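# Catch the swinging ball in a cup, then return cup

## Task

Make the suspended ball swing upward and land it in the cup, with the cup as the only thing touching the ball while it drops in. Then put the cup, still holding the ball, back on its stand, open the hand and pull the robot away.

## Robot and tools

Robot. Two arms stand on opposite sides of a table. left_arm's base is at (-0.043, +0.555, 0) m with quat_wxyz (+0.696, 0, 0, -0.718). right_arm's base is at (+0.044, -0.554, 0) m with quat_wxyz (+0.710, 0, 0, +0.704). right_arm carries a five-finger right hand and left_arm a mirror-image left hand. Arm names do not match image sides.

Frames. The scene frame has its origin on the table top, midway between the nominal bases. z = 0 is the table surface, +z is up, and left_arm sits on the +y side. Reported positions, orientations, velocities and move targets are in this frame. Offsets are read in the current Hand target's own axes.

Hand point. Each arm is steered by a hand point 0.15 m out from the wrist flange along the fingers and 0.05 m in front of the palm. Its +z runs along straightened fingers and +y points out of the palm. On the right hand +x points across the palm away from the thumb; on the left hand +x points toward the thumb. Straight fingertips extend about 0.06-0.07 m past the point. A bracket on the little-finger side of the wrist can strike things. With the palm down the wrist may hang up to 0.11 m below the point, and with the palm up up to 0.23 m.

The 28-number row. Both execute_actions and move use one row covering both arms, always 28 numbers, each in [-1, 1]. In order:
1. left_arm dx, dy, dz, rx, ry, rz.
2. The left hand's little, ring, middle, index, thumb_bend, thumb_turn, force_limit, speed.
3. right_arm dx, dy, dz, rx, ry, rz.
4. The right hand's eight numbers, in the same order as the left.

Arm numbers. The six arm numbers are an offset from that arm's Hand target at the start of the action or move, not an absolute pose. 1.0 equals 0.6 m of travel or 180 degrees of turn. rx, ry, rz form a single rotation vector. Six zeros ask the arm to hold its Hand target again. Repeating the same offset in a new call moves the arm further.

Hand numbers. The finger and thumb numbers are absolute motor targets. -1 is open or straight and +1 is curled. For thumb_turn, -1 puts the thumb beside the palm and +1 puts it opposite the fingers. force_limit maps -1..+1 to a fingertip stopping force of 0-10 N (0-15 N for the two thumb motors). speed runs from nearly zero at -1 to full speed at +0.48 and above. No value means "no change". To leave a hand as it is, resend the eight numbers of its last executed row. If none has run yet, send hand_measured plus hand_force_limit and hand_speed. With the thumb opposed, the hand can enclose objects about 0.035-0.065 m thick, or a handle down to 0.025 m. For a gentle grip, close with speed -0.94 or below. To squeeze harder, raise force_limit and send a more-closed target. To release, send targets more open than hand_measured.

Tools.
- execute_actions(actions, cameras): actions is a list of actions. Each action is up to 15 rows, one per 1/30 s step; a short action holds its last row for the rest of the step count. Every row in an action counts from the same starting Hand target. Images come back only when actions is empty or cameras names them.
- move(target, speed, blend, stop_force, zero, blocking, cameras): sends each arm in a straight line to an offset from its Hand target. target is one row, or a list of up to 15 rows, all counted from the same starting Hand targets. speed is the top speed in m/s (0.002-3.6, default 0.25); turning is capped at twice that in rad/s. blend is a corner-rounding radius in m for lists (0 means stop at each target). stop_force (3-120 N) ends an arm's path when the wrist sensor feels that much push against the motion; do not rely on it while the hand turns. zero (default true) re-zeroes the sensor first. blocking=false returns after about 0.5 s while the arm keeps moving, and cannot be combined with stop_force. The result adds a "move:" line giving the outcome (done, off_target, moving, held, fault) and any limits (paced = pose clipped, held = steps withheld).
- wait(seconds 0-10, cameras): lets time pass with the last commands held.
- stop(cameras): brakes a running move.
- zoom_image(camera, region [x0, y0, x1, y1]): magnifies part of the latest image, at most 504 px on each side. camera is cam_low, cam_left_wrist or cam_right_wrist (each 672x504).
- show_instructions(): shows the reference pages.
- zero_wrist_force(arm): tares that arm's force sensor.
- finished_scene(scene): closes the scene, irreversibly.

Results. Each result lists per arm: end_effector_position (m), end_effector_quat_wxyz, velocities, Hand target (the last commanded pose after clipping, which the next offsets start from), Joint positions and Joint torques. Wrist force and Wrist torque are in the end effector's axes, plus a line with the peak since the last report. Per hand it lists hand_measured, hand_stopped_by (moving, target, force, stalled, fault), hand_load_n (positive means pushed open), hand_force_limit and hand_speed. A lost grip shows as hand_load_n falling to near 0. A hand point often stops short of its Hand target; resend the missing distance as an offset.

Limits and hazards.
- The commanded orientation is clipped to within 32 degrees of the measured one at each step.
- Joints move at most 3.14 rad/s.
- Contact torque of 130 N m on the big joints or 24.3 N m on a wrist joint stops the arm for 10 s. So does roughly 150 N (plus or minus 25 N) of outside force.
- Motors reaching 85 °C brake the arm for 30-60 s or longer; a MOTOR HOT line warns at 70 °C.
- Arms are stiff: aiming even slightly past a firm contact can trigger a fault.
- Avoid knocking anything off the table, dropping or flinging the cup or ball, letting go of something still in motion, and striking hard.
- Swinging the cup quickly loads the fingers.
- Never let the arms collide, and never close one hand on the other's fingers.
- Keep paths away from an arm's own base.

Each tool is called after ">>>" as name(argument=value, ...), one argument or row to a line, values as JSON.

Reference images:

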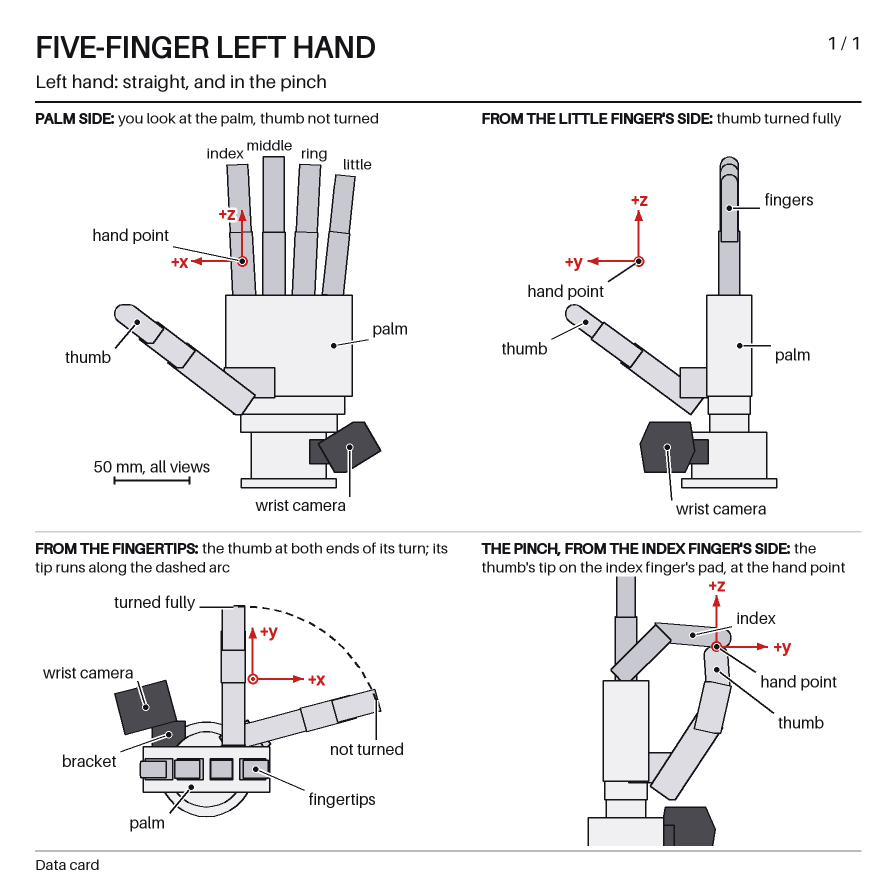

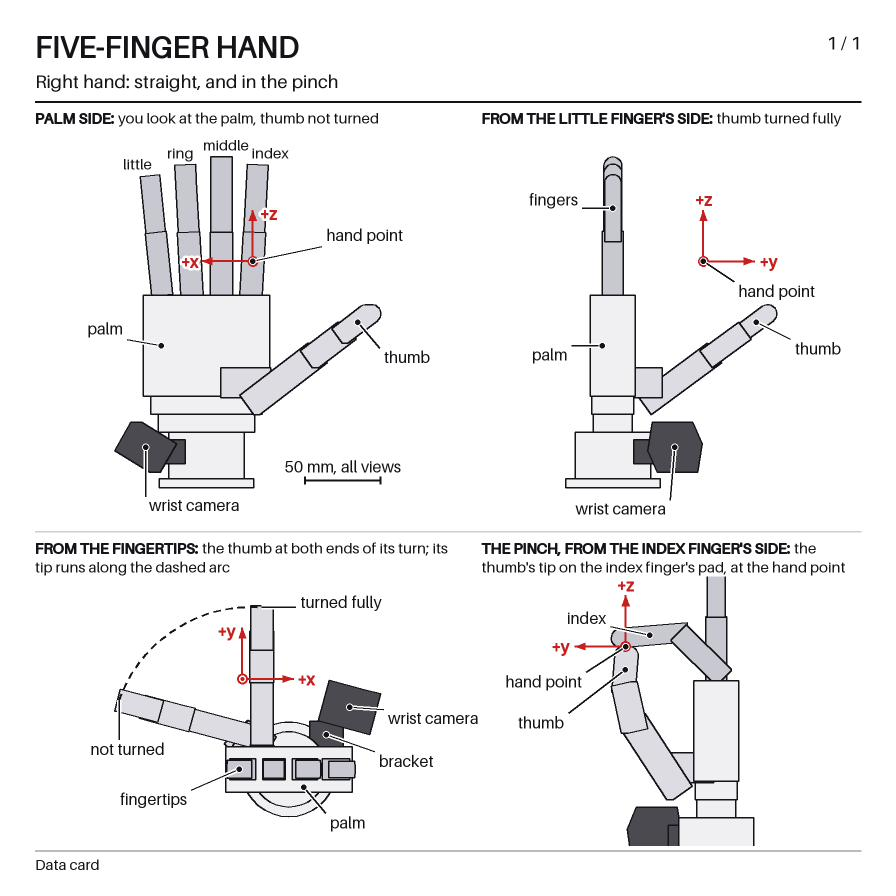

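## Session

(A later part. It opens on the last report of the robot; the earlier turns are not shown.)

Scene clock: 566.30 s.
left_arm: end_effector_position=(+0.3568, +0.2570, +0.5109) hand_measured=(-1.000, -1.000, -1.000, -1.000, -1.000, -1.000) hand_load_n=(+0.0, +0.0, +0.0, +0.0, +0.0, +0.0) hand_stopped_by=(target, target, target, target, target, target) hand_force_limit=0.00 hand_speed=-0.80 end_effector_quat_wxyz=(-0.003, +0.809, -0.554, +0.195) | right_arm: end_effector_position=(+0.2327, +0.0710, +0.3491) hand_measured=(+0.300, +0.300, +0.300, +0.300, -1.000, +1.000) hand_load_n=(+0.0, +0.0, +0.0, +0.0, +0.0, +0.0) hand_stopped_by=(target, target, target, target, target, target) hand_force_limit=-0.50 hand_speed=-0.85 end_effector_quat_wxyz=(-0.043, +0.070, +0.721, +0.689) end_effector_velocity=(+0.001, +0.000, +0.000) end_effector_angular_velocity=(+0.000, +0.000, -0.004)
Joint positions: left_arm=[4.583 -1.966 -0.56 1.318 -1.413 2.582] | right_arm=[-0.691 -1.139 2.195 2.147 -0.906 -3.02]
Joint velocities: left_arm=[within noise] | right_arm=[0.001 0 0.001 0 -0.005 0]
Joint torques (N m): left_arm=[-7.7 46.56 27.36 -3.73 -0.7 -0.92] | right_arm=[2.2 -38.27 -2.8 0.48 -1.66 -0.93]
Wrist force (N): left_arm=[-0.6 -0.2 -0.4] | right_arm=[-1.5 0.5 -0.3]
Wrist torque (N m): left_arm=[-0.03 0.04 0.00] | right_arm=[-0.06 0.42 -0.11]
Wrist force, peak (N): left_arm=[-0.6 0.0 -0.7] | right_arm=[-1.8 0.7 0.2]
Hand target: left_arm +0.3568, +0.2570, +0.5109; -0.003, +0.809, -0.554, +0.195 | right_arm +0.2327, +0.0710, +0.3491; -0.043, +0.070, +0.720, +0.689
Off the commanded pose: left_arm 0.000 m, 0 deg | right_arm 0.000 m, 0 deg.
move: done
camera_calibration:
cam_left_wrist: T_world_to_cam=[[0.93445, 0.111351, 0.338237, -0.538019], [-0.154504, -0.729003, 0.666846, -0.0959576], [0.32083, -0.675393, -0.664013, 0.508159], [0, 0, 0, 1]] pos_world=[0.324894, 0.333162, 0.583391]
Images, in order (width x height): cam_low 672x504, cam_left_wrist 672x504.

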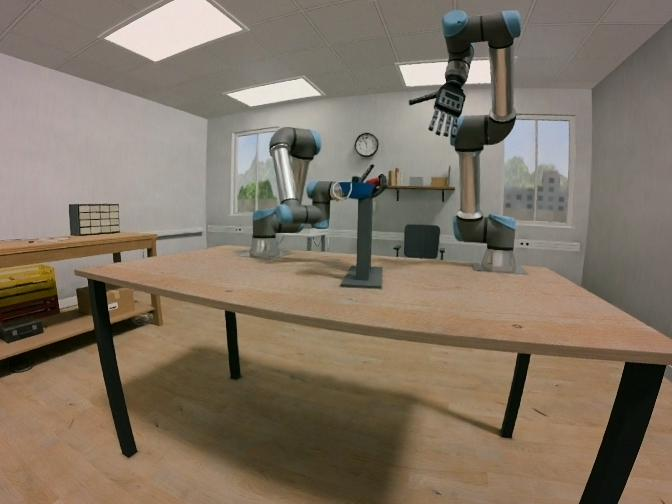

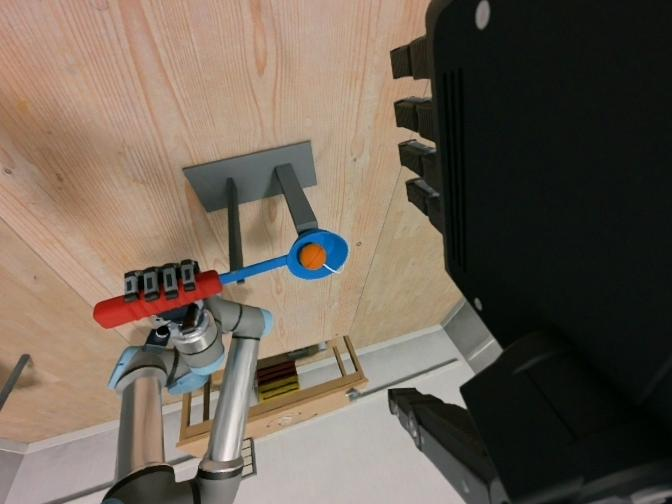

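>>> move(
  target=[
    [0,0,0,0,0,0,-1,-1,-1,-1,-1,-1,0,-0.8,0,0,-0.0167,0,0,0,0.3,0.3,0.3,0.3,-1,1,-0.5,-0.85],
  ],
  speed=0.01,
  cameras=["cam_low","cam_left_wrist"],
)

>>> zoom_image(
  camera="cam_low",
  region=[330, 150, 400, 220],
)

>>> zoom_image(
  camera="cam_left_wrist",
  region=[90, 210, 360, 350],
)

Scene clock: 568.67 s.
left_arm: end_effector_position=(+0.3568, +0.2570, +0.5109) hand_measured=(-1.000, -1.000, -1.000, -1.000, -1.000, -1.000) hand_load_n=(+0.0, +0.0, +0.0, +0.0, +0.0, +0.0) hand_stopped_by=(target, target, target, target, target, target) hand_force_limit=0.00 hand_speed=-0.80 end_effector_quat_wxyz=(-0.003, +0.809, -0.554, +0.195) | right_arm: end_effector_position=(+0.2323, +0.0609, +0.3496) hand_measured=(+0.300, +0.300, +0.300, +0.300, -1.000, +1.000) hand_load_n=(+0.0, +0.0, +0.0, +0.0, +0.0, +0.0) hand_stopped_by=(target, target, target, target, target, target) hand_force_limit=-0.50 hand_speed=-0.85 end_effector_quat_wxyz=(-0.043, +0.070, +0.720, +0.689)
Joint positions: left_arm=[4.583 -1.966 -0.56 1.318 -1.413 2.582] | right_arm=[-0.708 -1.155 2.223 2.135 -0.889 -3.021]
Joint torques (N m): left_arm=[-7.56 46.85 26.64 -3.84 -0.57 -0.78] | right_arm=[1.96 -26.2 -18.08 -2.08 -0.7 -1.17]
Wrist force (N): left_arm=[-0.5 0.2 -0.5] | right_arm=[-1.3 0.6 -0.2]
Wrist torque (N m): left_arm=[0.02 0.02 -0.01] | right_arm=[-0.06 0.39 -0.09]
Wrist force, peak (N): left_arm=[-0.6 0.2 -0.5] | right_arm=[-1.7 0.9 -0.2]
Hand target: left_arm +0.3568, +0.2570, +0.5109; -0.003, +0.809, -0.554, +0.195 | right_arm +0.2324, +0.0610, +0.3496; -0.043, +0.070, +0.720, +0.689
Off the commanded pose: left_arm 0.000 m, 0 deg | right_arm 0.000 m, 0 deg.
move: done
camera_calibration:
cam_left_wrist: T_world_to_cam=[[0.93445, 0.111351, 0.338237, -0.538019], [-0.154504, -0.729003, 0.666846, -0.0959576], [0.32083, -0.675393, -0.664013, 0.508159], [0, 0, 0, 1]] pos_world=[0.324894, 0.333162, 0.583391]
Images, in order (width x height): cam_low 672x504, cam_left_wrist 672x504.

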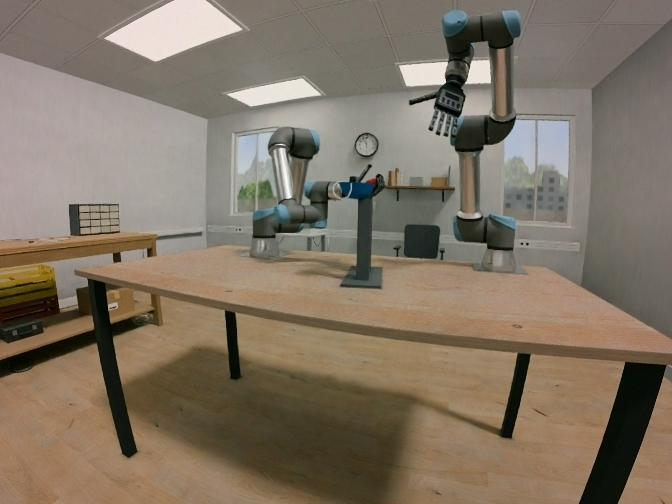

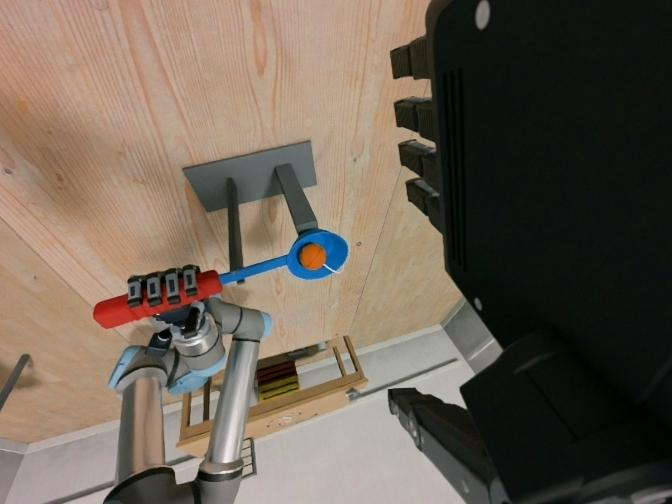

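Scaled by 7.200 from the camera's 672x504 image, which has a finer 960x720 frame.

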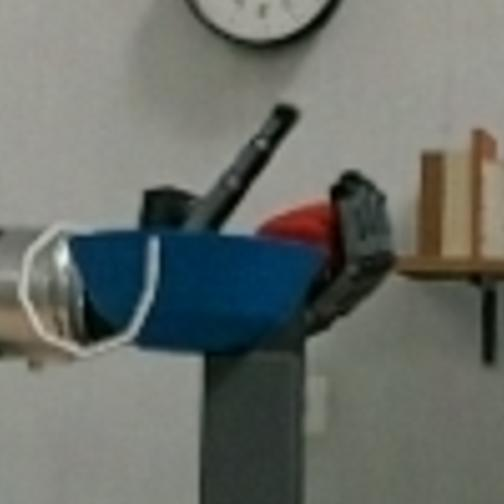

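Scaled by 1.867 from the camera's 672x504 image, which has a finer 960x720 frame.

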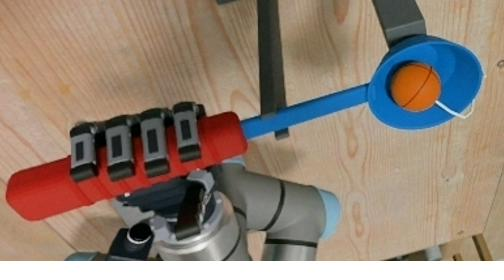

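>>> move(
  target=[
    [0,0,0,0,0,0,-1,-1,-1,-1,-1,-1,0,-0.8,0,0,-0.0167,0,0,0,0.3,0.3,0.3,0.3,-1,1,-0.5,-0.85],
  ],
  speed=0.01,
  cameras=["cam_low","cam_left_wrist"],
)

>>> zoom_image(
  camera="cam_low",
  region=[330, 150, 400, 220],
)

>>> zoom_image(
  camera="cam_left_wrist",
  region=[90, 210, 360, 350],
)

Scene clock: 571.07 s.
left_arm: end_effector_position=(+0.3568, +0.2570, +0.5109) hand_measured=(-1.000, -1.000, -1.000, -1.000, -1.000, -1.000) hand_load_n=(+0.0, +0.0, +0.0, +0.0, +0.0, +0.0) hand_stopped_by=(target, target, target, target, target, target) hand_force_limit=0.00 hand_speed=-0.80 end_effector_quat_wxyz=(-0.003, +0.809, -0.554, +0.195) | right_arm: end_effector_position=(+0.2320, +0.0509, +0.3501) hand_measured=(+0.300, +0.300, +0.300, +0.300, -1.000, +1.000) hand_load_n=(+0.0, +0.0, +0.0, +0.5, +0.0, +0.5) hand_stopped_by=(target, target, target, target, target, target) hand_force_limit=-0.50 hand_speed=-0.85 end_effector_quat_wxyz=(-0.043, +0.070, +0.720, +0.689)
Joint positions: left_arm=[4.583 -1.966 -0.56 1.318 -1.413 2.582] | right_arm=[-0.726 -1.171 2.25 2.125 -0.871 -3.022]
Joint torques (N m): left_arm=[-7.18 46.34 27.7 -3.78 -0.61 -0.67] | right_arm=[1.59 -25.01 -16.3 -2.68 -0.07 -1.46]
Wrist force (N): left_arm=[-0.4 -0.1 -0.4] | right_arm=[-1.2 0.5 0.5]
Wrist torque (N m): left_arm=[-0.03 0.00 0.02] | right_arm=[-0.07 0.42 -0.10]
Wrist force, peak (N): left_arm=[-0.6 0.3 -0.6] | right_arm=[-1.8 0.8 0.1]
Hand target: left_arm +0.3568, +0.2570, +0.5109; -0.003, +0.809, -0.554, +0.195 | right_arm +0.2320, +0.0510, +0.3501; -0.043, +0.070, +0.720, +0.689
Off the commanded pose: left_arm 0.000 m, 0 deg | right_arm 0.000 m, 0 deg.
move: done
camera_calibration:
cam_left_wrist: T_world_to_cam=[[0.93445, 0.111351, 0.338237, -0.538019], [-0.154504, -0.729003, 0.666846, -0.0959576], [0.32083, -0.675393, -0.664013, 0.508159], [0, 0, 0, 1]] pos_world=[0.324894, 0.333162, 0.583391]
Images, in order (width x height): cam_low 672x504, cam_left_wrist 672x504.

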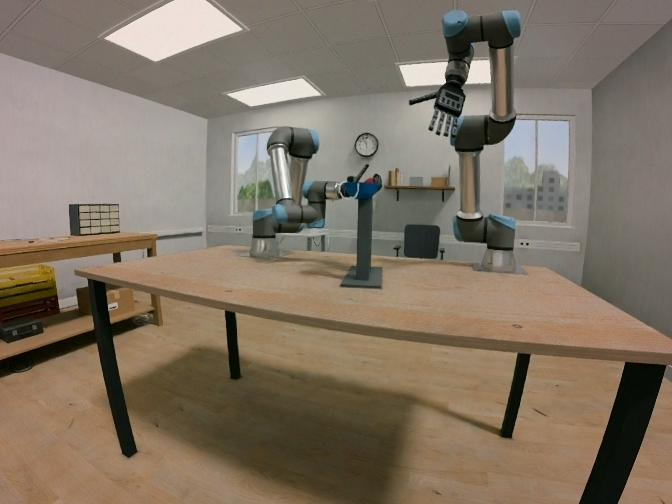

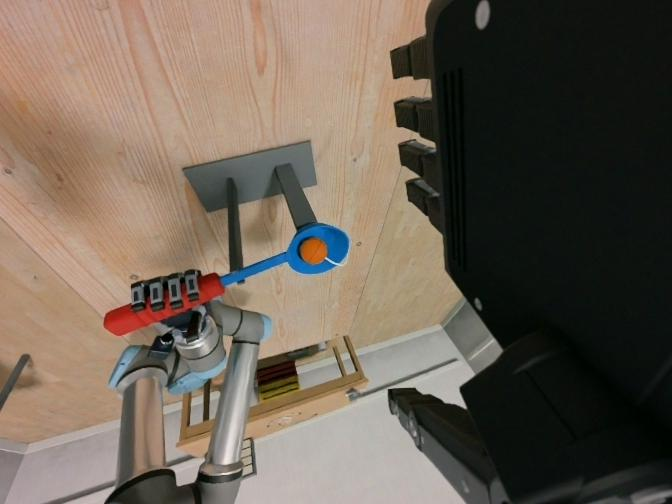

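Scaled by 7.200 from the camera's 672x504 image, which has a finer 960x720 frame.

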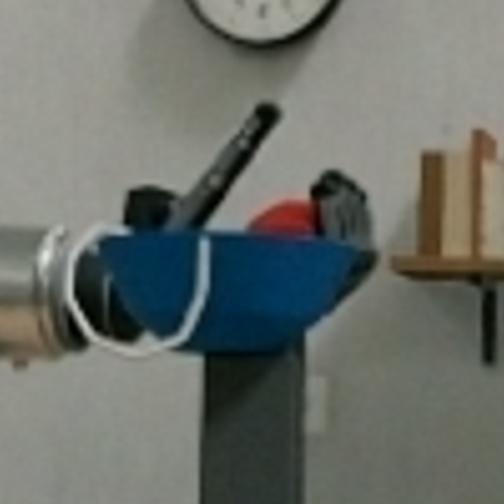

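Scaled by 1.867 from the camera's 672x504 image, which has a finer 960x720 frame.

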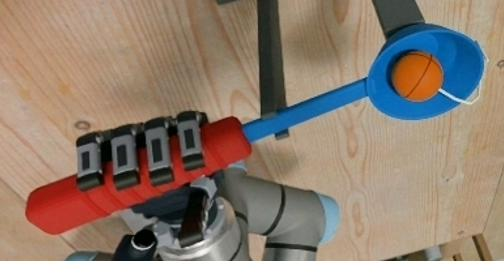

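>>> move(
  target=[
    [0,0,0,0,0,0,-1,-1,-1,-1,-1,-1,0,-0.8,0,0,-0.0125,0,0,0,0.3,0.3,0.3,0.3,-1,1,-0.5,-0.85],
  ],
  speed=0.01,
  cameras=["cam_low","cam_left_wrist"],
)

>>> zoom_image(
  camera="cam_low",
  region=[330, 150, 400, 220],
)

>>> zoom_image(
  camera="cam_left_wrist",
  region=[90, 210, 360, 350],
)

Scene clock: 573.53 s.
left_arm: end_effector_position=(+0.3568, +0.2570, +0.5109) hand_measured=(-1.000, -1.000, -1.000, -1.000, -1.000, -1.000) hand_load_n=(+0.0, +0.0, +0.0, +0.0, +0.0, +0.0) hand_stopped_by=(target, target, target, target, target, target) hand_force_limit=0.00 hand_speed=-0.80 end_effector_quat_wxyz=(-0.003, +0.809, -0.554, +0.195) | right_arm: end_effector_position=(+0.2318, +0.0434, +0.3504) hand_measured=(+0.300, +0.300, +0.300, +0.300, -1.000, +1.000) hand_load_n=(+0.0, +0.0, +0.0, +1.0, +0.0, +0.0) hand_stopped_by=(target, target, target, target, target, target) hand_force_limit=-0.50 hand_speed=-0.85 end_effector_quat_wxyz=(-0.043, +0.070, +0.720, +0.689)
Joint positions: left_arm=[4.583 -1.966 -0.56 1.318 -1.413 2.582] | right_arm=[-0.739 -1.183 2.271 2.117 -0.858 -3.024]
Joint torques (N m): left_arm=[-6.38 46.83 27.81 -3.72 -0.63 -0.61] | right_arm=[0.32 -23.32 -17.33 -1.88 -1.33 -1.24]
Wrist force (N): left_arm=[-0.5 -0.1 -0.5] | right_arm=[-0.3 0.0 1.1]
Wrist torque (N m): left_arm=[-0.01 0.02 0.00] | right_arm=[-0.10 0.39 -0.07]
Wrist force, peak (N): left_arm=[-0.5 0.3 -0.6] | right_arm=[-0.2 -0.3 1.8]
Hand target: left_arm +0.3568, +0.2570, +0.5109; -0.003, +0.809, -0.554, +0.195 | right_arm +0.2318, +0.0435, +0.3504; -0.043, +0.070, +0.720, +0.689
Off the commanded pose: left_arm 0.000 m, 0 deg | right_arm 0.000 m, 0 deg.
move: done
camera_calibration:
cam_left_wrist: T_world_to_cam=[[0.93445, 0.111351, 0.338237, -0.538019], [-0.154504, -0.729003, 0.666846, -0.0959576], [0.32083, -0.675393, -0.664013, 0.508159], [0, 0, 0, 1]] pos_world=[0.324894, 0.333162, 0.583391]
Images, in order (width x height): cam_low 672x504, cam_left_wrist 672x504.

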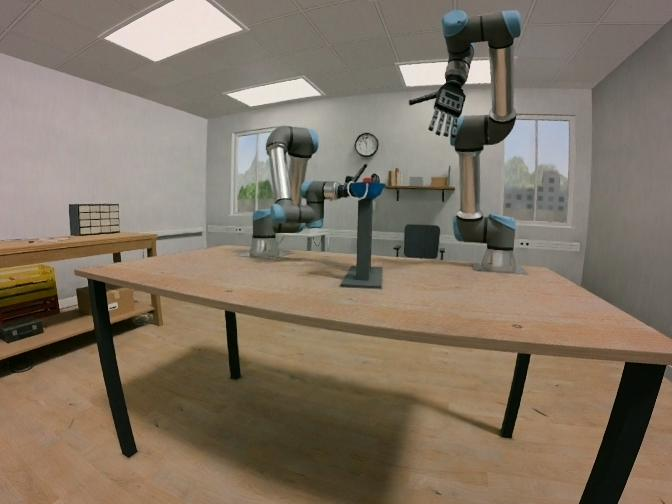

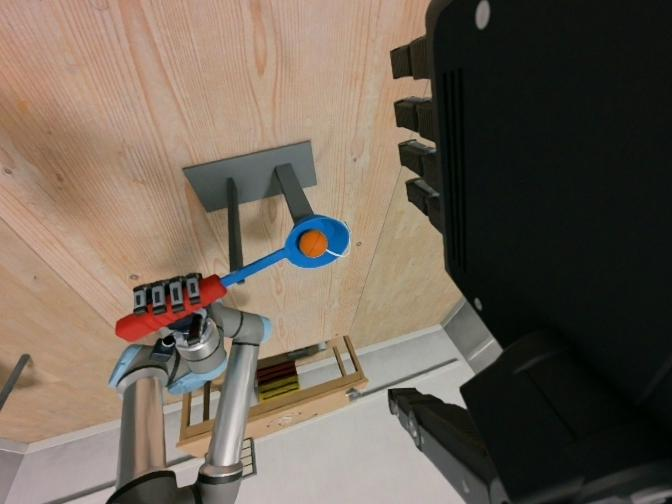

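Scaled by 7.200 from the camera's 672x504 image, which has a finer 960x720 frame.

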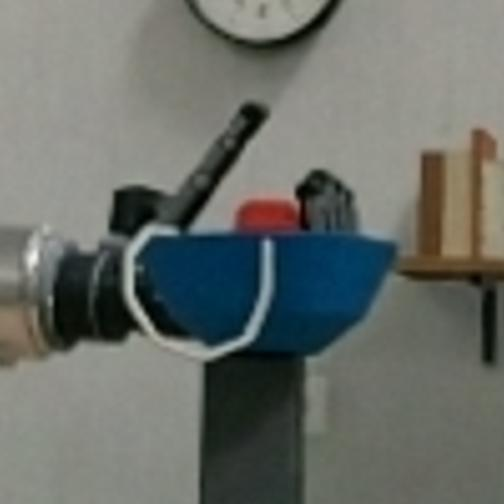

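Scaled by 1.867 from the camera's 672x504 image, which has a finer 960x720 frame.

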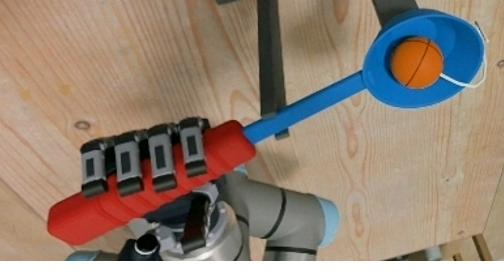

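>>> wait(
  seconds=0.1,
  cameras=["all"],
)

>>> zoom_image(
  camera="cam_low",
  region=[330, 150, 400, 220],
)

>>> zoom_image(
  camera="cam_left_wrist",
  region=[90, 210, 360, 350],
)

Scene clock: 579.30 s.
left_arm: end_effector_position=(+0.3568, +0.2570, +0.5109) hand_measured=(-1.000, -1.000, -1.000, -1.000, -1.000, -1.000) hand_load_n=(+0.0, +0.0, +0.0, +0.0, +0.0, +0.0) hand_stopped_by=(target, target, target, target, target, target) hand_force_limit=0.00 hand_speed=-0.80 end_effector_quat_wxyz=(-0.003, +0.809, -0.554, +0.195) | right_arm: end_effector_position=(+0.2318, +0.0435, +0.3504) hand_measured=(+0.300, +0.300, +0.300, +0.300, -1.000, +1.000) hand_load_n=(+0.0, +0.0, +0.0, +0.5, +0.0, +0.0) hand_stopped_by=(target, target, target, target, target, target) hand_force_limit=-0.50 hand_speed=-0.85 end_effector_quat_wxyz=(-0.043, +0.070, +0.720, +0.689)
Joint positions: left_arm=[4.583 -1.966 -0.56 1.318 -1.413 2.582] | right_arm=[-0.739 -1.182 2.271 2.117 -0.858 -3.024]
Joint torques (N m): left_arm=[-6.78 46.17 26.75 -3.86 -0.61 -0.8] | right_arm=[7.28 -20.16 -19.18 0.55 -1.52 0.1]
Wrist force (N): left_arm=[-0.4 0.3 -0.4] | right_arm=[-0.7 0.1 0.9]
Wrist torque (N m): left_arm=[0.04 0.01 0.00] | right_arm=[-0.07 0.42 -0.08]
Wrist force, peak (N): left_arm=[-0.7 0.5 -0.5] | right_arm=[-0.8 -0.1 1.1]
Hand target: left_arm +0.3568, +0.2570, +0.5109; -0.003, +0.809, -0.554, +0.195 | right_arm +0.2318, +0.0435, +0.3504; -0.043, +0.070, +0.720, +0.689
Off the commanded pose: left_arm 0.000 m, 0 deg | right_arm 0.000 m, 0 deg.
wait: 0.10 s; at rest from the start
camera_calibration:
cam_left_wrist: T_world_to_cam=[[0.93445, 0.111351, 0.338237, -0.538019], [-0.154504, -0.729003, 0.666846, -0.0959576], [0.32083, -0.675393, -0.664013, 0.508159], [0, 0, 0, 1]] pos_world=[0.324894, 0.333162, 0.583391]
cam_right_wrist: T_world_to_cam=[[-0.134637, 0.067216, 0.988613, -0.324308], [0.820969, -0.551113, 0.149276, -0.222307], [0.554871, 0.831719, 0.0190179, -0.0594516], [0, 0, 0, 1]] pos_world=[0.171832, -0.0512708, 0.354931]

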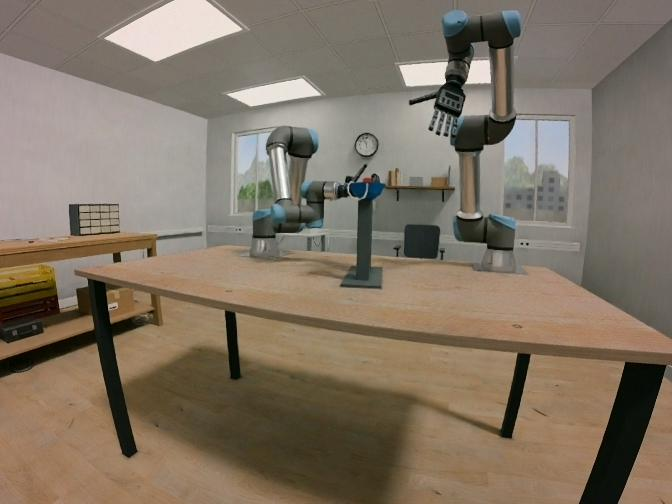

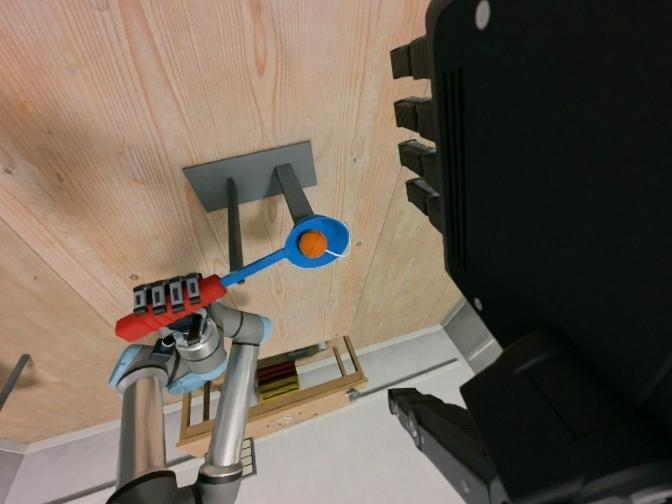

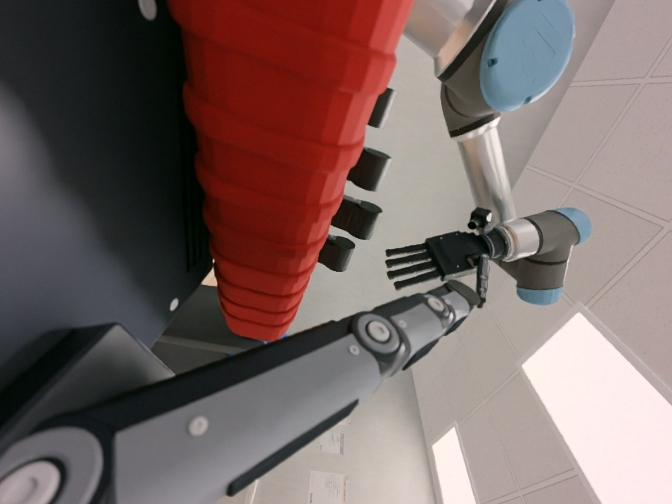

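Scaled by 7.200 from the camera's 672x504 image, which has a finer 960x720 frame.

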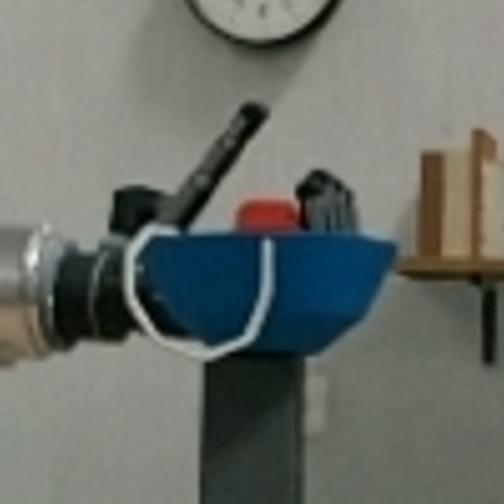

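Scaled by 1.867 from the camera's 672x504 image, which has a finer 960x720 frame.

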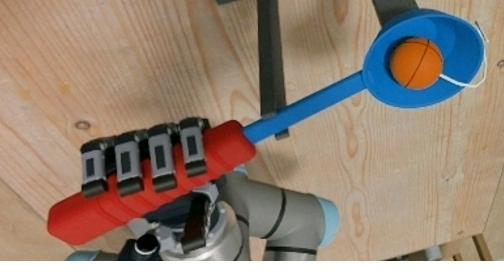

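>>> move(
  target=[0,0,0,0,0,0,-1,-1,-1,-1,-1,-1,0,-0.8,0,0,0.005,0,0,0,0.3,0.3,0.3,0.3,-1,1,-0.5,-0.85],
  speed=0.01,
  cameras=["cam_low","cam_left_wrist"],
)

>>> zoom_image(
  camera="cam_low",
  region=[330, 150, 400, 220],
)

>>> zoom_image(
  camera="cam_left_wrist",
  region=[90, 210, 360, 350],
)

Scene clock: 586.00 s.
left_arm: end_effector_position=(+0.3568, +0.2570, +0.5109) hand_measured=(-1.000, -1.000, -1.000, -1.000, -1.000, -1.000) hand_load_n=(+0.0, +0.0, +0.0, +0.0, +0.0, +0.0) hand_stopped_by=(target, target, target, target, target, target) hand_force_limit=0.00 hand_speed=-0.80 end_effector_quat_wxyz=(-0.003, +0.809, -0.554, +0.195) | right_arm: end_effector_position=(+0.2319, +0.0465, +0.3503) hand_measured=(+0.300, +0.300, +0.300, +0.300, -1.000, +1.000) hand_load_n=(+0.5, +0.0, +0.0, +0.0, +0.0, +0.0) hand_stopped_by=(target, target, target, target, target, target) hand_force_limit=-0.50 hand_speed=-0.85 end_effector_quat_wxyz=(-0.043, +0.070, +0.720, +0.689)
Joint positions: left_arm=[4.583 -1.966 -0.56 1.318 -1.413 2.582] | right_arm=[-0.733 -1.178 2.262 2.12 -0.863 -3.023]
Joint torques (N m): left_arm=[-6.22 47.22 25.59 -3.83 -0.46 -0.65] | right_arm=[1.36 -27.28 -13.17 -0.23 -0.39 0.77]
Wrist force (N): left_arm=[-0.6 0.1 -0.6] | right_arm=[-1.6 0.7 0.0]
Wrist torque (N m): left_arm=[0.02 0.03 0.00] | right_arm=[-0.05 0.43 -0.14]
Wrist force, peak (N): left_arm=[-0.6 0.1 -0.6] | right_arm=[-1.6 0.7 0.2]
Hand target: left_arm +0.3568, +0.2570, +0.5109; -0.003, +0.809, -0.554, +0.195 | right_arm +0.2319, +0.0465, +0.3503; -0.043, +0.070, +0.720, +0.689
Off the commanded pose: left_arm 0.000 m, 0 deg | right_arm 0.000 m, 0 deg.
move: done
camera_calibration:
cam_left_wrist: T_world_to_cam=[[0.93445, 0.111351, 0.338237, -0.538019], [-0.154504, -0.729003, 0.666846, -0.0959576], [0.32083, -0.675393, -0.664013, 0.508159], [0, 0, 0, 1]] pos_world=[0.324894, 0.333162, 0.583391]
Images, in order (width x height): cam_low 672x504, cam_left_wrist 672x504.

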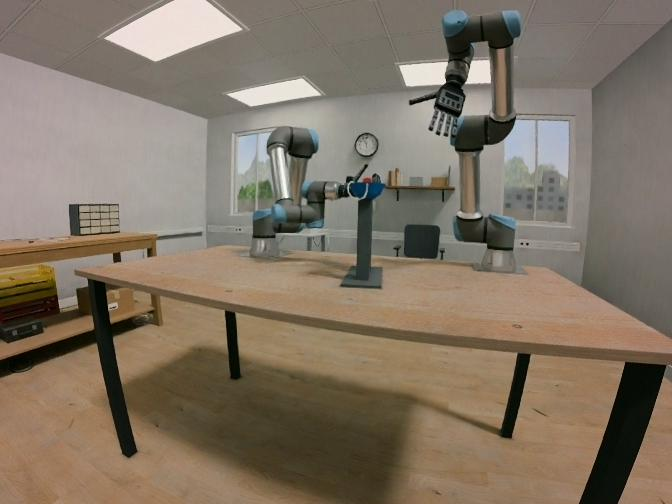

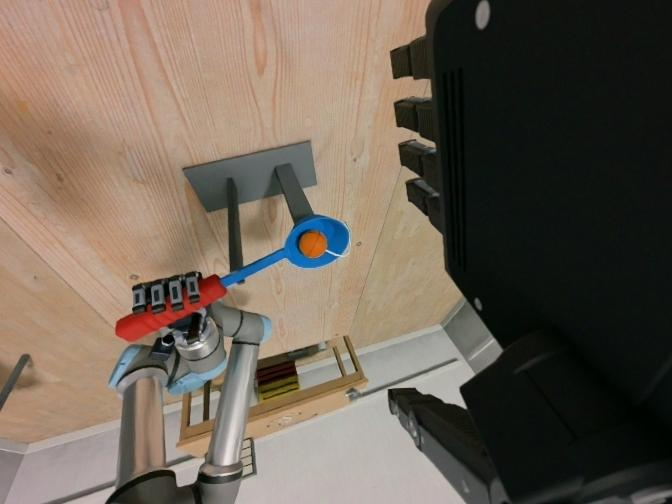

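Scaled by 7.200 from the camera's 672x504 image, which has a finer 960x720 frame.

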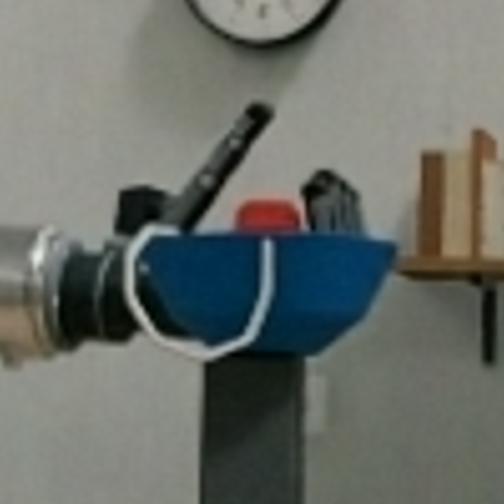

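Scaled by 1.867 from the camera's 672x504 image, which has a finer 960x720 frame.

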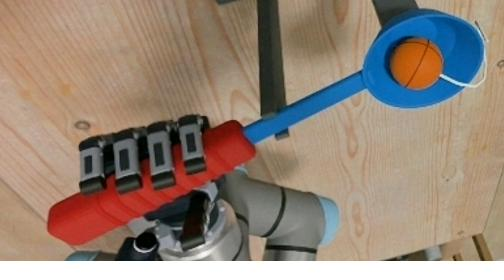

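>>> move(
  target=[0,0,0,0,0,0,-1,-1,-1,-1,-1,-1,0,-0.8,0,0,0,0,0,0,-0.3,-0.3,-0.3,-0.3,-1,1,-0.5,-0.85],
  speed=0.01,
  cameras=["cam_low","cam_left_wrist"],
)

>>> zoom_image(
  camera="cam_low",
  region=[330, 150, 400, 220],
)

>>> zoom_image(
  camera="cam_left_wrist",
  region=[90, 210, 360, 350],
)

Scene clock: 589.17 s.
left_arm: end_effector_position=(+0.3568, +0.2570, +0.5109) hand_measured=(-1.000, -1.000, -1.000, -1.000, -1.000, -1.000) hand_load_n=(+0.0, +0.0, +0.0, +0.0, +0.0, +0.0) hand_stopped_by=(target, target, target, target, target, target) hand_force_limit=0.00 hand_speed=-0.80 end_effector_quat_wxyz=(-0.003, +0.809, -0.554, +0.195) | right_arm: end_effector_position=(+0.2319, +0.0465, +0.3503) hand_measured=(-0.300, -0.300, -0.300, -0.300, -1.000, +1.000) hand_load_n=(+0.0, +0.0, +0.0, +0.0, +0.0, +0.0) hand_stopped_by=(target, target, target, target, target, target) hand_force_limit=-0.50 hand_speed=-0.85 end_effector_quat_wxyz=(-0.043, +0.070, +0.720, +0.689)
Joint positions: left_arm=[4.583 -1.966 -0.56 1.318 -1.413 2.582] | right_arm=[-0.734 -1.178 2.262 2.12 -0.863 -3.023]
Joint torques (N m): left_arm=[-5.6 46.6 26.4 -3.9 -0.51 -0.62] | right_arm=[-9.14 -36.32 -6.37 -1.92 0.49 -0.12]
Wrist force (N): left_arm=[-0.5 0.2 -0.6] | right_arm=[-1.5 0.7 -0.1]
Wrist torque (N m): left_arm=[0.04 0.02 0.00] | right_arm=[-0.04 0.41 -0.13]
Wrist force, peak (N): left_arm=[-0.6 0.1 -0.5] | right_arm=[-1.7 1.0 0.1]
Hand target: left_arm +0.3568, +0.2570, +0.5109; -0.003, +0.809, -0.554, +0.195 | right_arm +0.2319, +0.0465, +0.3503; -0.043, +0.070, +0.720, +0.689
Off the commanded pose: left_arm 0.000 m, 0 deg | right_arm 0.000 m, 0 deg.
move: done
camera_calibration:
cam_left_wrist: T_world_to_cam=[[0.93445, 0.111351, 0.338237, -0.538019], [-0.154504, -0.729003, 0.666846, -0.0959576], [0.32083, -0.675393, -0.664013, 0.508159], [0, 0, 0, 1]] pos_world=[0.324894, 0.333162, 0.583391]
Images, in order (width x height): cam_low 672x504, cam_left_wrist 672x504.

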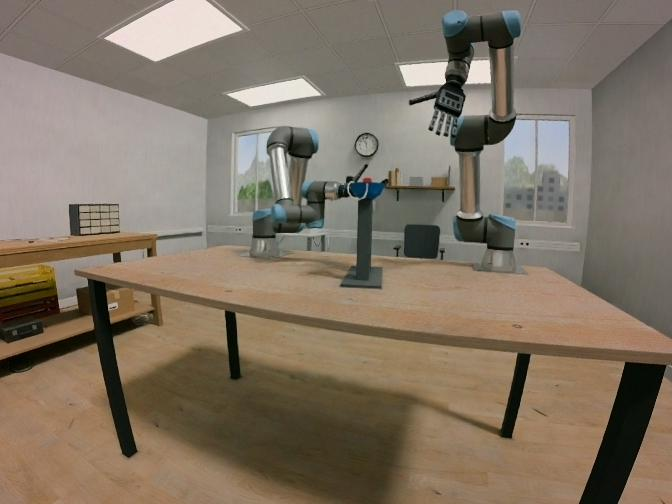

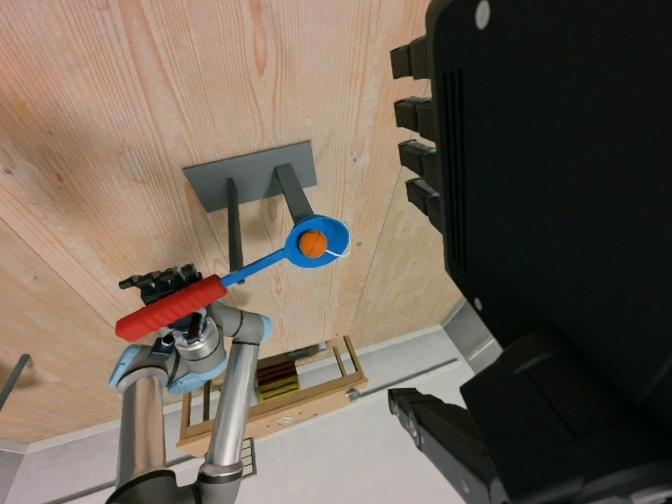

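Scaled by 7.200 from the camera's 672x504 image, which has a finer 960x720 frame.

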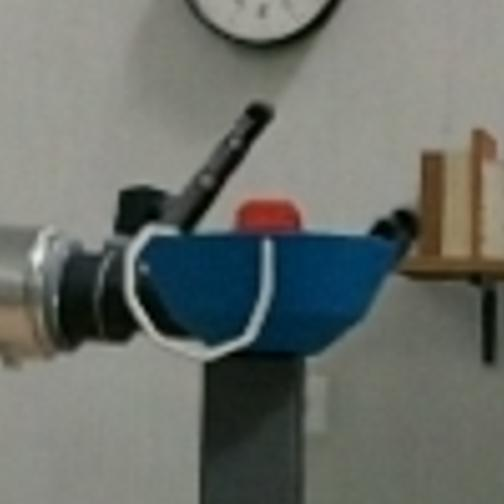

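Scaled by 1.867 from the camera's 672x504 image, which has a finer 960x720 frame.

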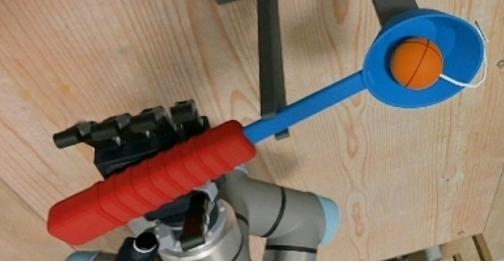

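Opened without disturbing. Continue to fully open.

>>> move(
  target=[0,0,0,0,0,0,-1,-1,-1,-1,-1,-1,0,-0.8,0,0,0,0,0,0,-1,-1,-1,-1,-1,1,-0.5,-0.85],
  speed=0.01,
  cameras=["cam_low","cam_left_wrist"],
)

>>> zoom_image(
  camera="cam_low",
  region=[330, 150, 400, 220],
)

>>> zoom_image(
  camera="cam_left_wrist",
  region=[90, 210, 360, 350],
)

Scene clock: 592.10 s.
left_arm: end_effector_position=(+0.3568, +0.2570, +0.5109) hand_measured=(-1.000, -1.000, -1.000, -1.000, -1.000, -1.000) hand_load_n=(+0.0, +0.0, +0.0, +0.0, +0.0, +0.0) hand_stopped_by=(target, target, target, target, target, target) hand_force_limit=0.00 hand_speed=-0.80 end_effector_quat_wxyz=(-0.003, +0.809, -0.554, +0.195) | right_arm: end_effector_position=(+0.2319, +0.0465, +0.3503) hand_measured=(-1.000, -1.000, -1.000, -1.000, -1.000, +1.000) hand_load_n=(+0.0, +0.0, +0.0, +0.0, -0.5, +0.0) hand_stopped_by=(target, target, target, target, target, target) hand_force_limit=-0.50 hand_speed=-0.85 end_effector_quat_wxyz=(-0.043, +0.070, +0.721, +0.689)
Joint positions: left_arm=[4.583 -1.966 -0.56 1.318 -1.413 2.582] | right_arm=[-0.734 -1.178 2.262 2.12 -0.863 -3.023]
Joint torques (N m): left_arm=[-5.65 46.95 27 -3.86 -0.35 -0.52] | right_arm=[-10.39 -35.87 -8.95 -0.14 -0.58 -0.22]
Wrist force (N): left_arm=[-0.3 0.0 -0.4] | right_arm=[-1.4 0.6 -0.2]
Wrist torque (N m): left_arm=[-0.01 -0.01 0.01] | right_arm=[-0.04 0.41 -0.13]
Wrist force, peak (N): left_arm=[-0.6 0.3 -0.6] | right_arm=[-1.8 0.8 0.1]
Hand target: left_arm +0.3568, +0.2570, +0.5109; -0.003, +0.809, -0.554, +0.195 | right_arm +0.2319, +0.0465, +0.3503; -0.043, +0.070, +0.720, +0.689
Off the commanded pose: left_arm 0.000 m, 0 deg | right_arm 0.000 m, 0 deg.
move: done
camera_calibration:
cam_left_wrist: T_world_to_cam=[[0.93445, 0.111351, 0.338237, -0.538019], [-0.154504, -0.729003, 0.666846, -0.0959576], [0.32083, -0.675393, -0.664013, 0.508159], [0, 0, 0, 1]] pos_world=[0.324894, 0.333162, 0.583391]
Images, in order (width x height): cam_low 672x504, cam_left_wrist 672x504.

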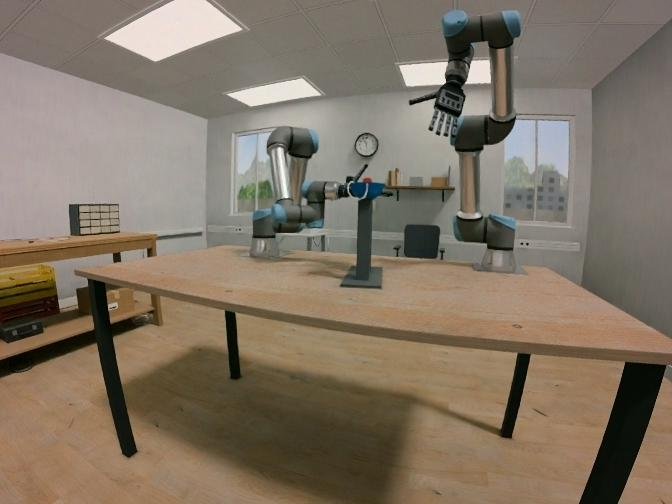

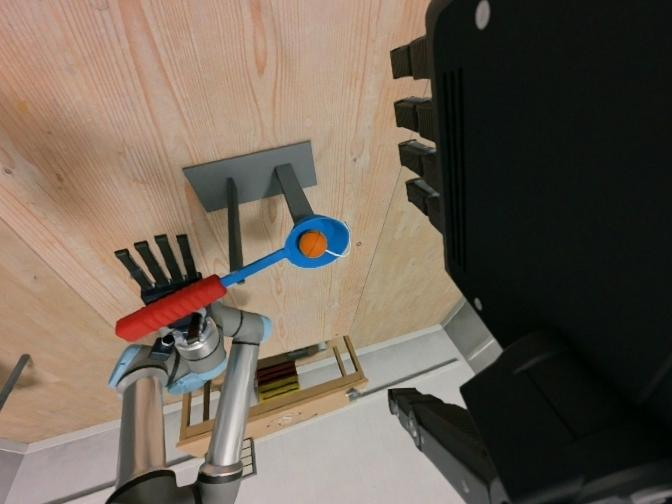

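Scaled by 7.200 from the camera's 672x504 image, which has a finer 960x720 frame.

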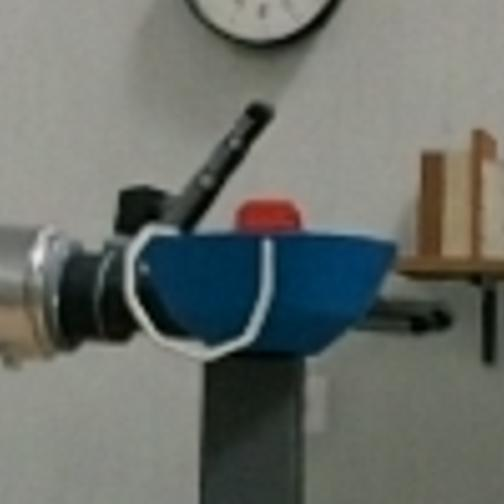

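Scaled by 1.867 from the camera's 672x504 image, which has a finer 960x720 frame.

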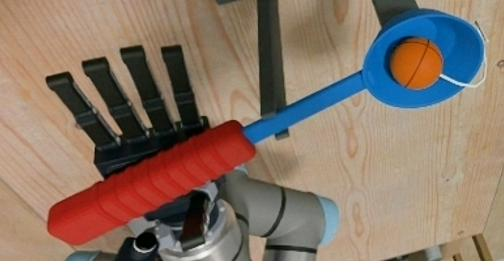

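>>> move(
  target=[0,0,0,0,0,0,-1,-1,-1,-1,-1,-1,0,-0.8,-0.0037,-0.0119,-0.0494,0,0,0,-1,-1,-1,-1,-1,1,-0.5,-0.85],
  speed=0.02,
  stop_force=3,
  cameras=["cam_low","cam_left_wrist"],
)

>>> zoom_image(
  camera="cam_low",
  region=[330, 150, 400, 220],
)

>>> zoom_image(
  camera="cam_left_wrist",
  region=[90, 210, 360, 350],
)

Scene clock: 596.87 s.
left_arm: end_effector_position=(+0.3568, +0.2570, +0.5109) hand_measured=(-1.000, -1.000, -1.000, -1.000, -1.000, -1.000) hand_load_n=(+0.0, +0.0, +0.0, +0.0, +0.0, +0.0) hand_stopped_by=(target, target, target, target, target, target) hand_force_limit=0.00 hand_speed=-0.80 end_effector_quat_wxyz=(-0.003, +0.809, -0.554, +0.195) | right_arm: end_effector_position=(+0.2319, +0.0165, +0.3443) hand_measured=(-1.000, -1.000, -1.000, -1.000, -1.000, +1.000) hand_load_n=(+0.5, +0.0, +0.0, +0.0, +0.0, +0.0) hand_stopped_by=(target, target, target, target, target, target) hand_force_limit=-0.50 hand_speed=-0.85 end_effector_quat_wxyz=(-0.043, +0.070, +0.720, +0.689)
Joint positions: left_arm=[4.583 -1.966 -0.56 1.318 -1.413 2.582] | right_arm=[-0.796 -1.203 2.345 2.066 -0.801 -3.029]
Joint torques (N m): left_arm=[-4.83 46.76 26.68 -3.7 -0.42 -0.44] | right_arm=[7.02 -19.28 -21.26 0.65 -1.42 -0.1]
Wrist force (N): left_arm=[-0.4 0.1 -0.4] | right_arm=[-1.3 0.7 -0.3]
Wrist torque (N m): left_arm=[0.01 0.01 0.00] | right_arm=[0.00 0.39 -0.04]
Wrist force, peak (N): left_arm=[-0.6 0.0 -0.7] | right_arm=[-1.6 0.9 -0.1]
Hand target: left_arm +0.3568, +0.2570, +0.5109; -0.003, +0.809, -0.554, +0.195 | right_arm +0.2319, +0.0165, +0.3443; -0.043, +0.070, +0.720, +0.689
Off the commanded pose: left_arm 0.000 m, 0 deg | right_arm 0.000 m, 0 deg.
move: done
camera_calibration:
cam_left_wrist: T_world_to_cam=[[0.93445, 0.111351, 0.338237, -0.538019], [-0.154504, -0.729003, 0.666846, -0.0959576], [0.32083, -0.675393, -0.664013, 0.508159], [0, 0, 0, 1]] pos_world=[0.324894, 0.333162, 0.583391]
Images, in order (width x height): cam_low 672x504, cam_left_wrist 672x504.

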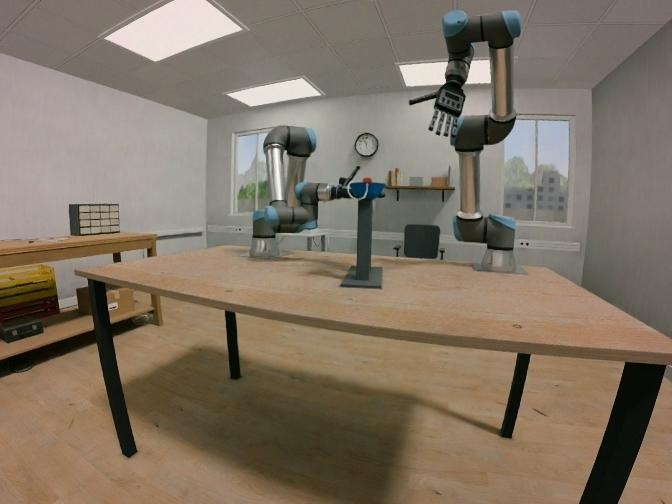

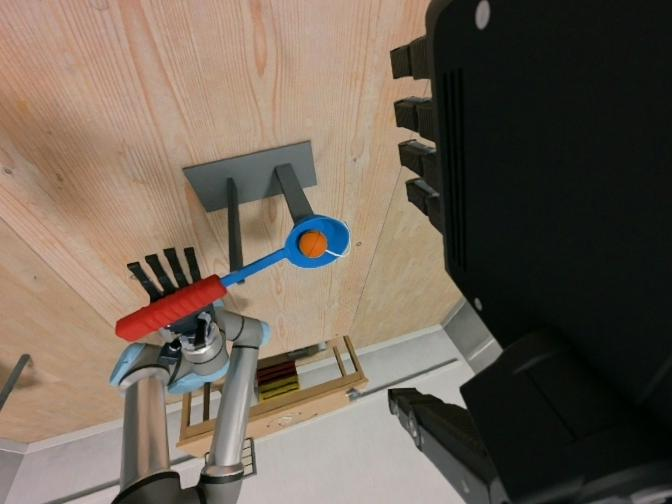

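Scaled by 7.200 from the camera's 672x504 image, which has a finer 960x720 frame.

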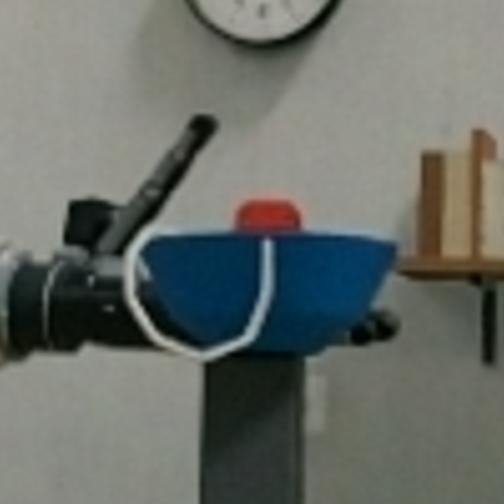

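Scaled by 1.867 from the camera's 672x504 image, which has a finer 960x720 frame.

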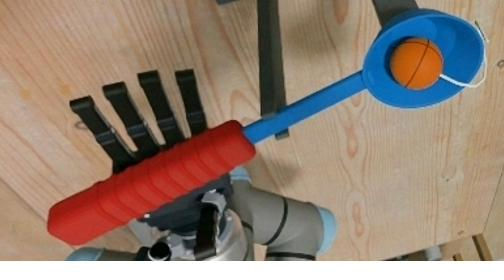

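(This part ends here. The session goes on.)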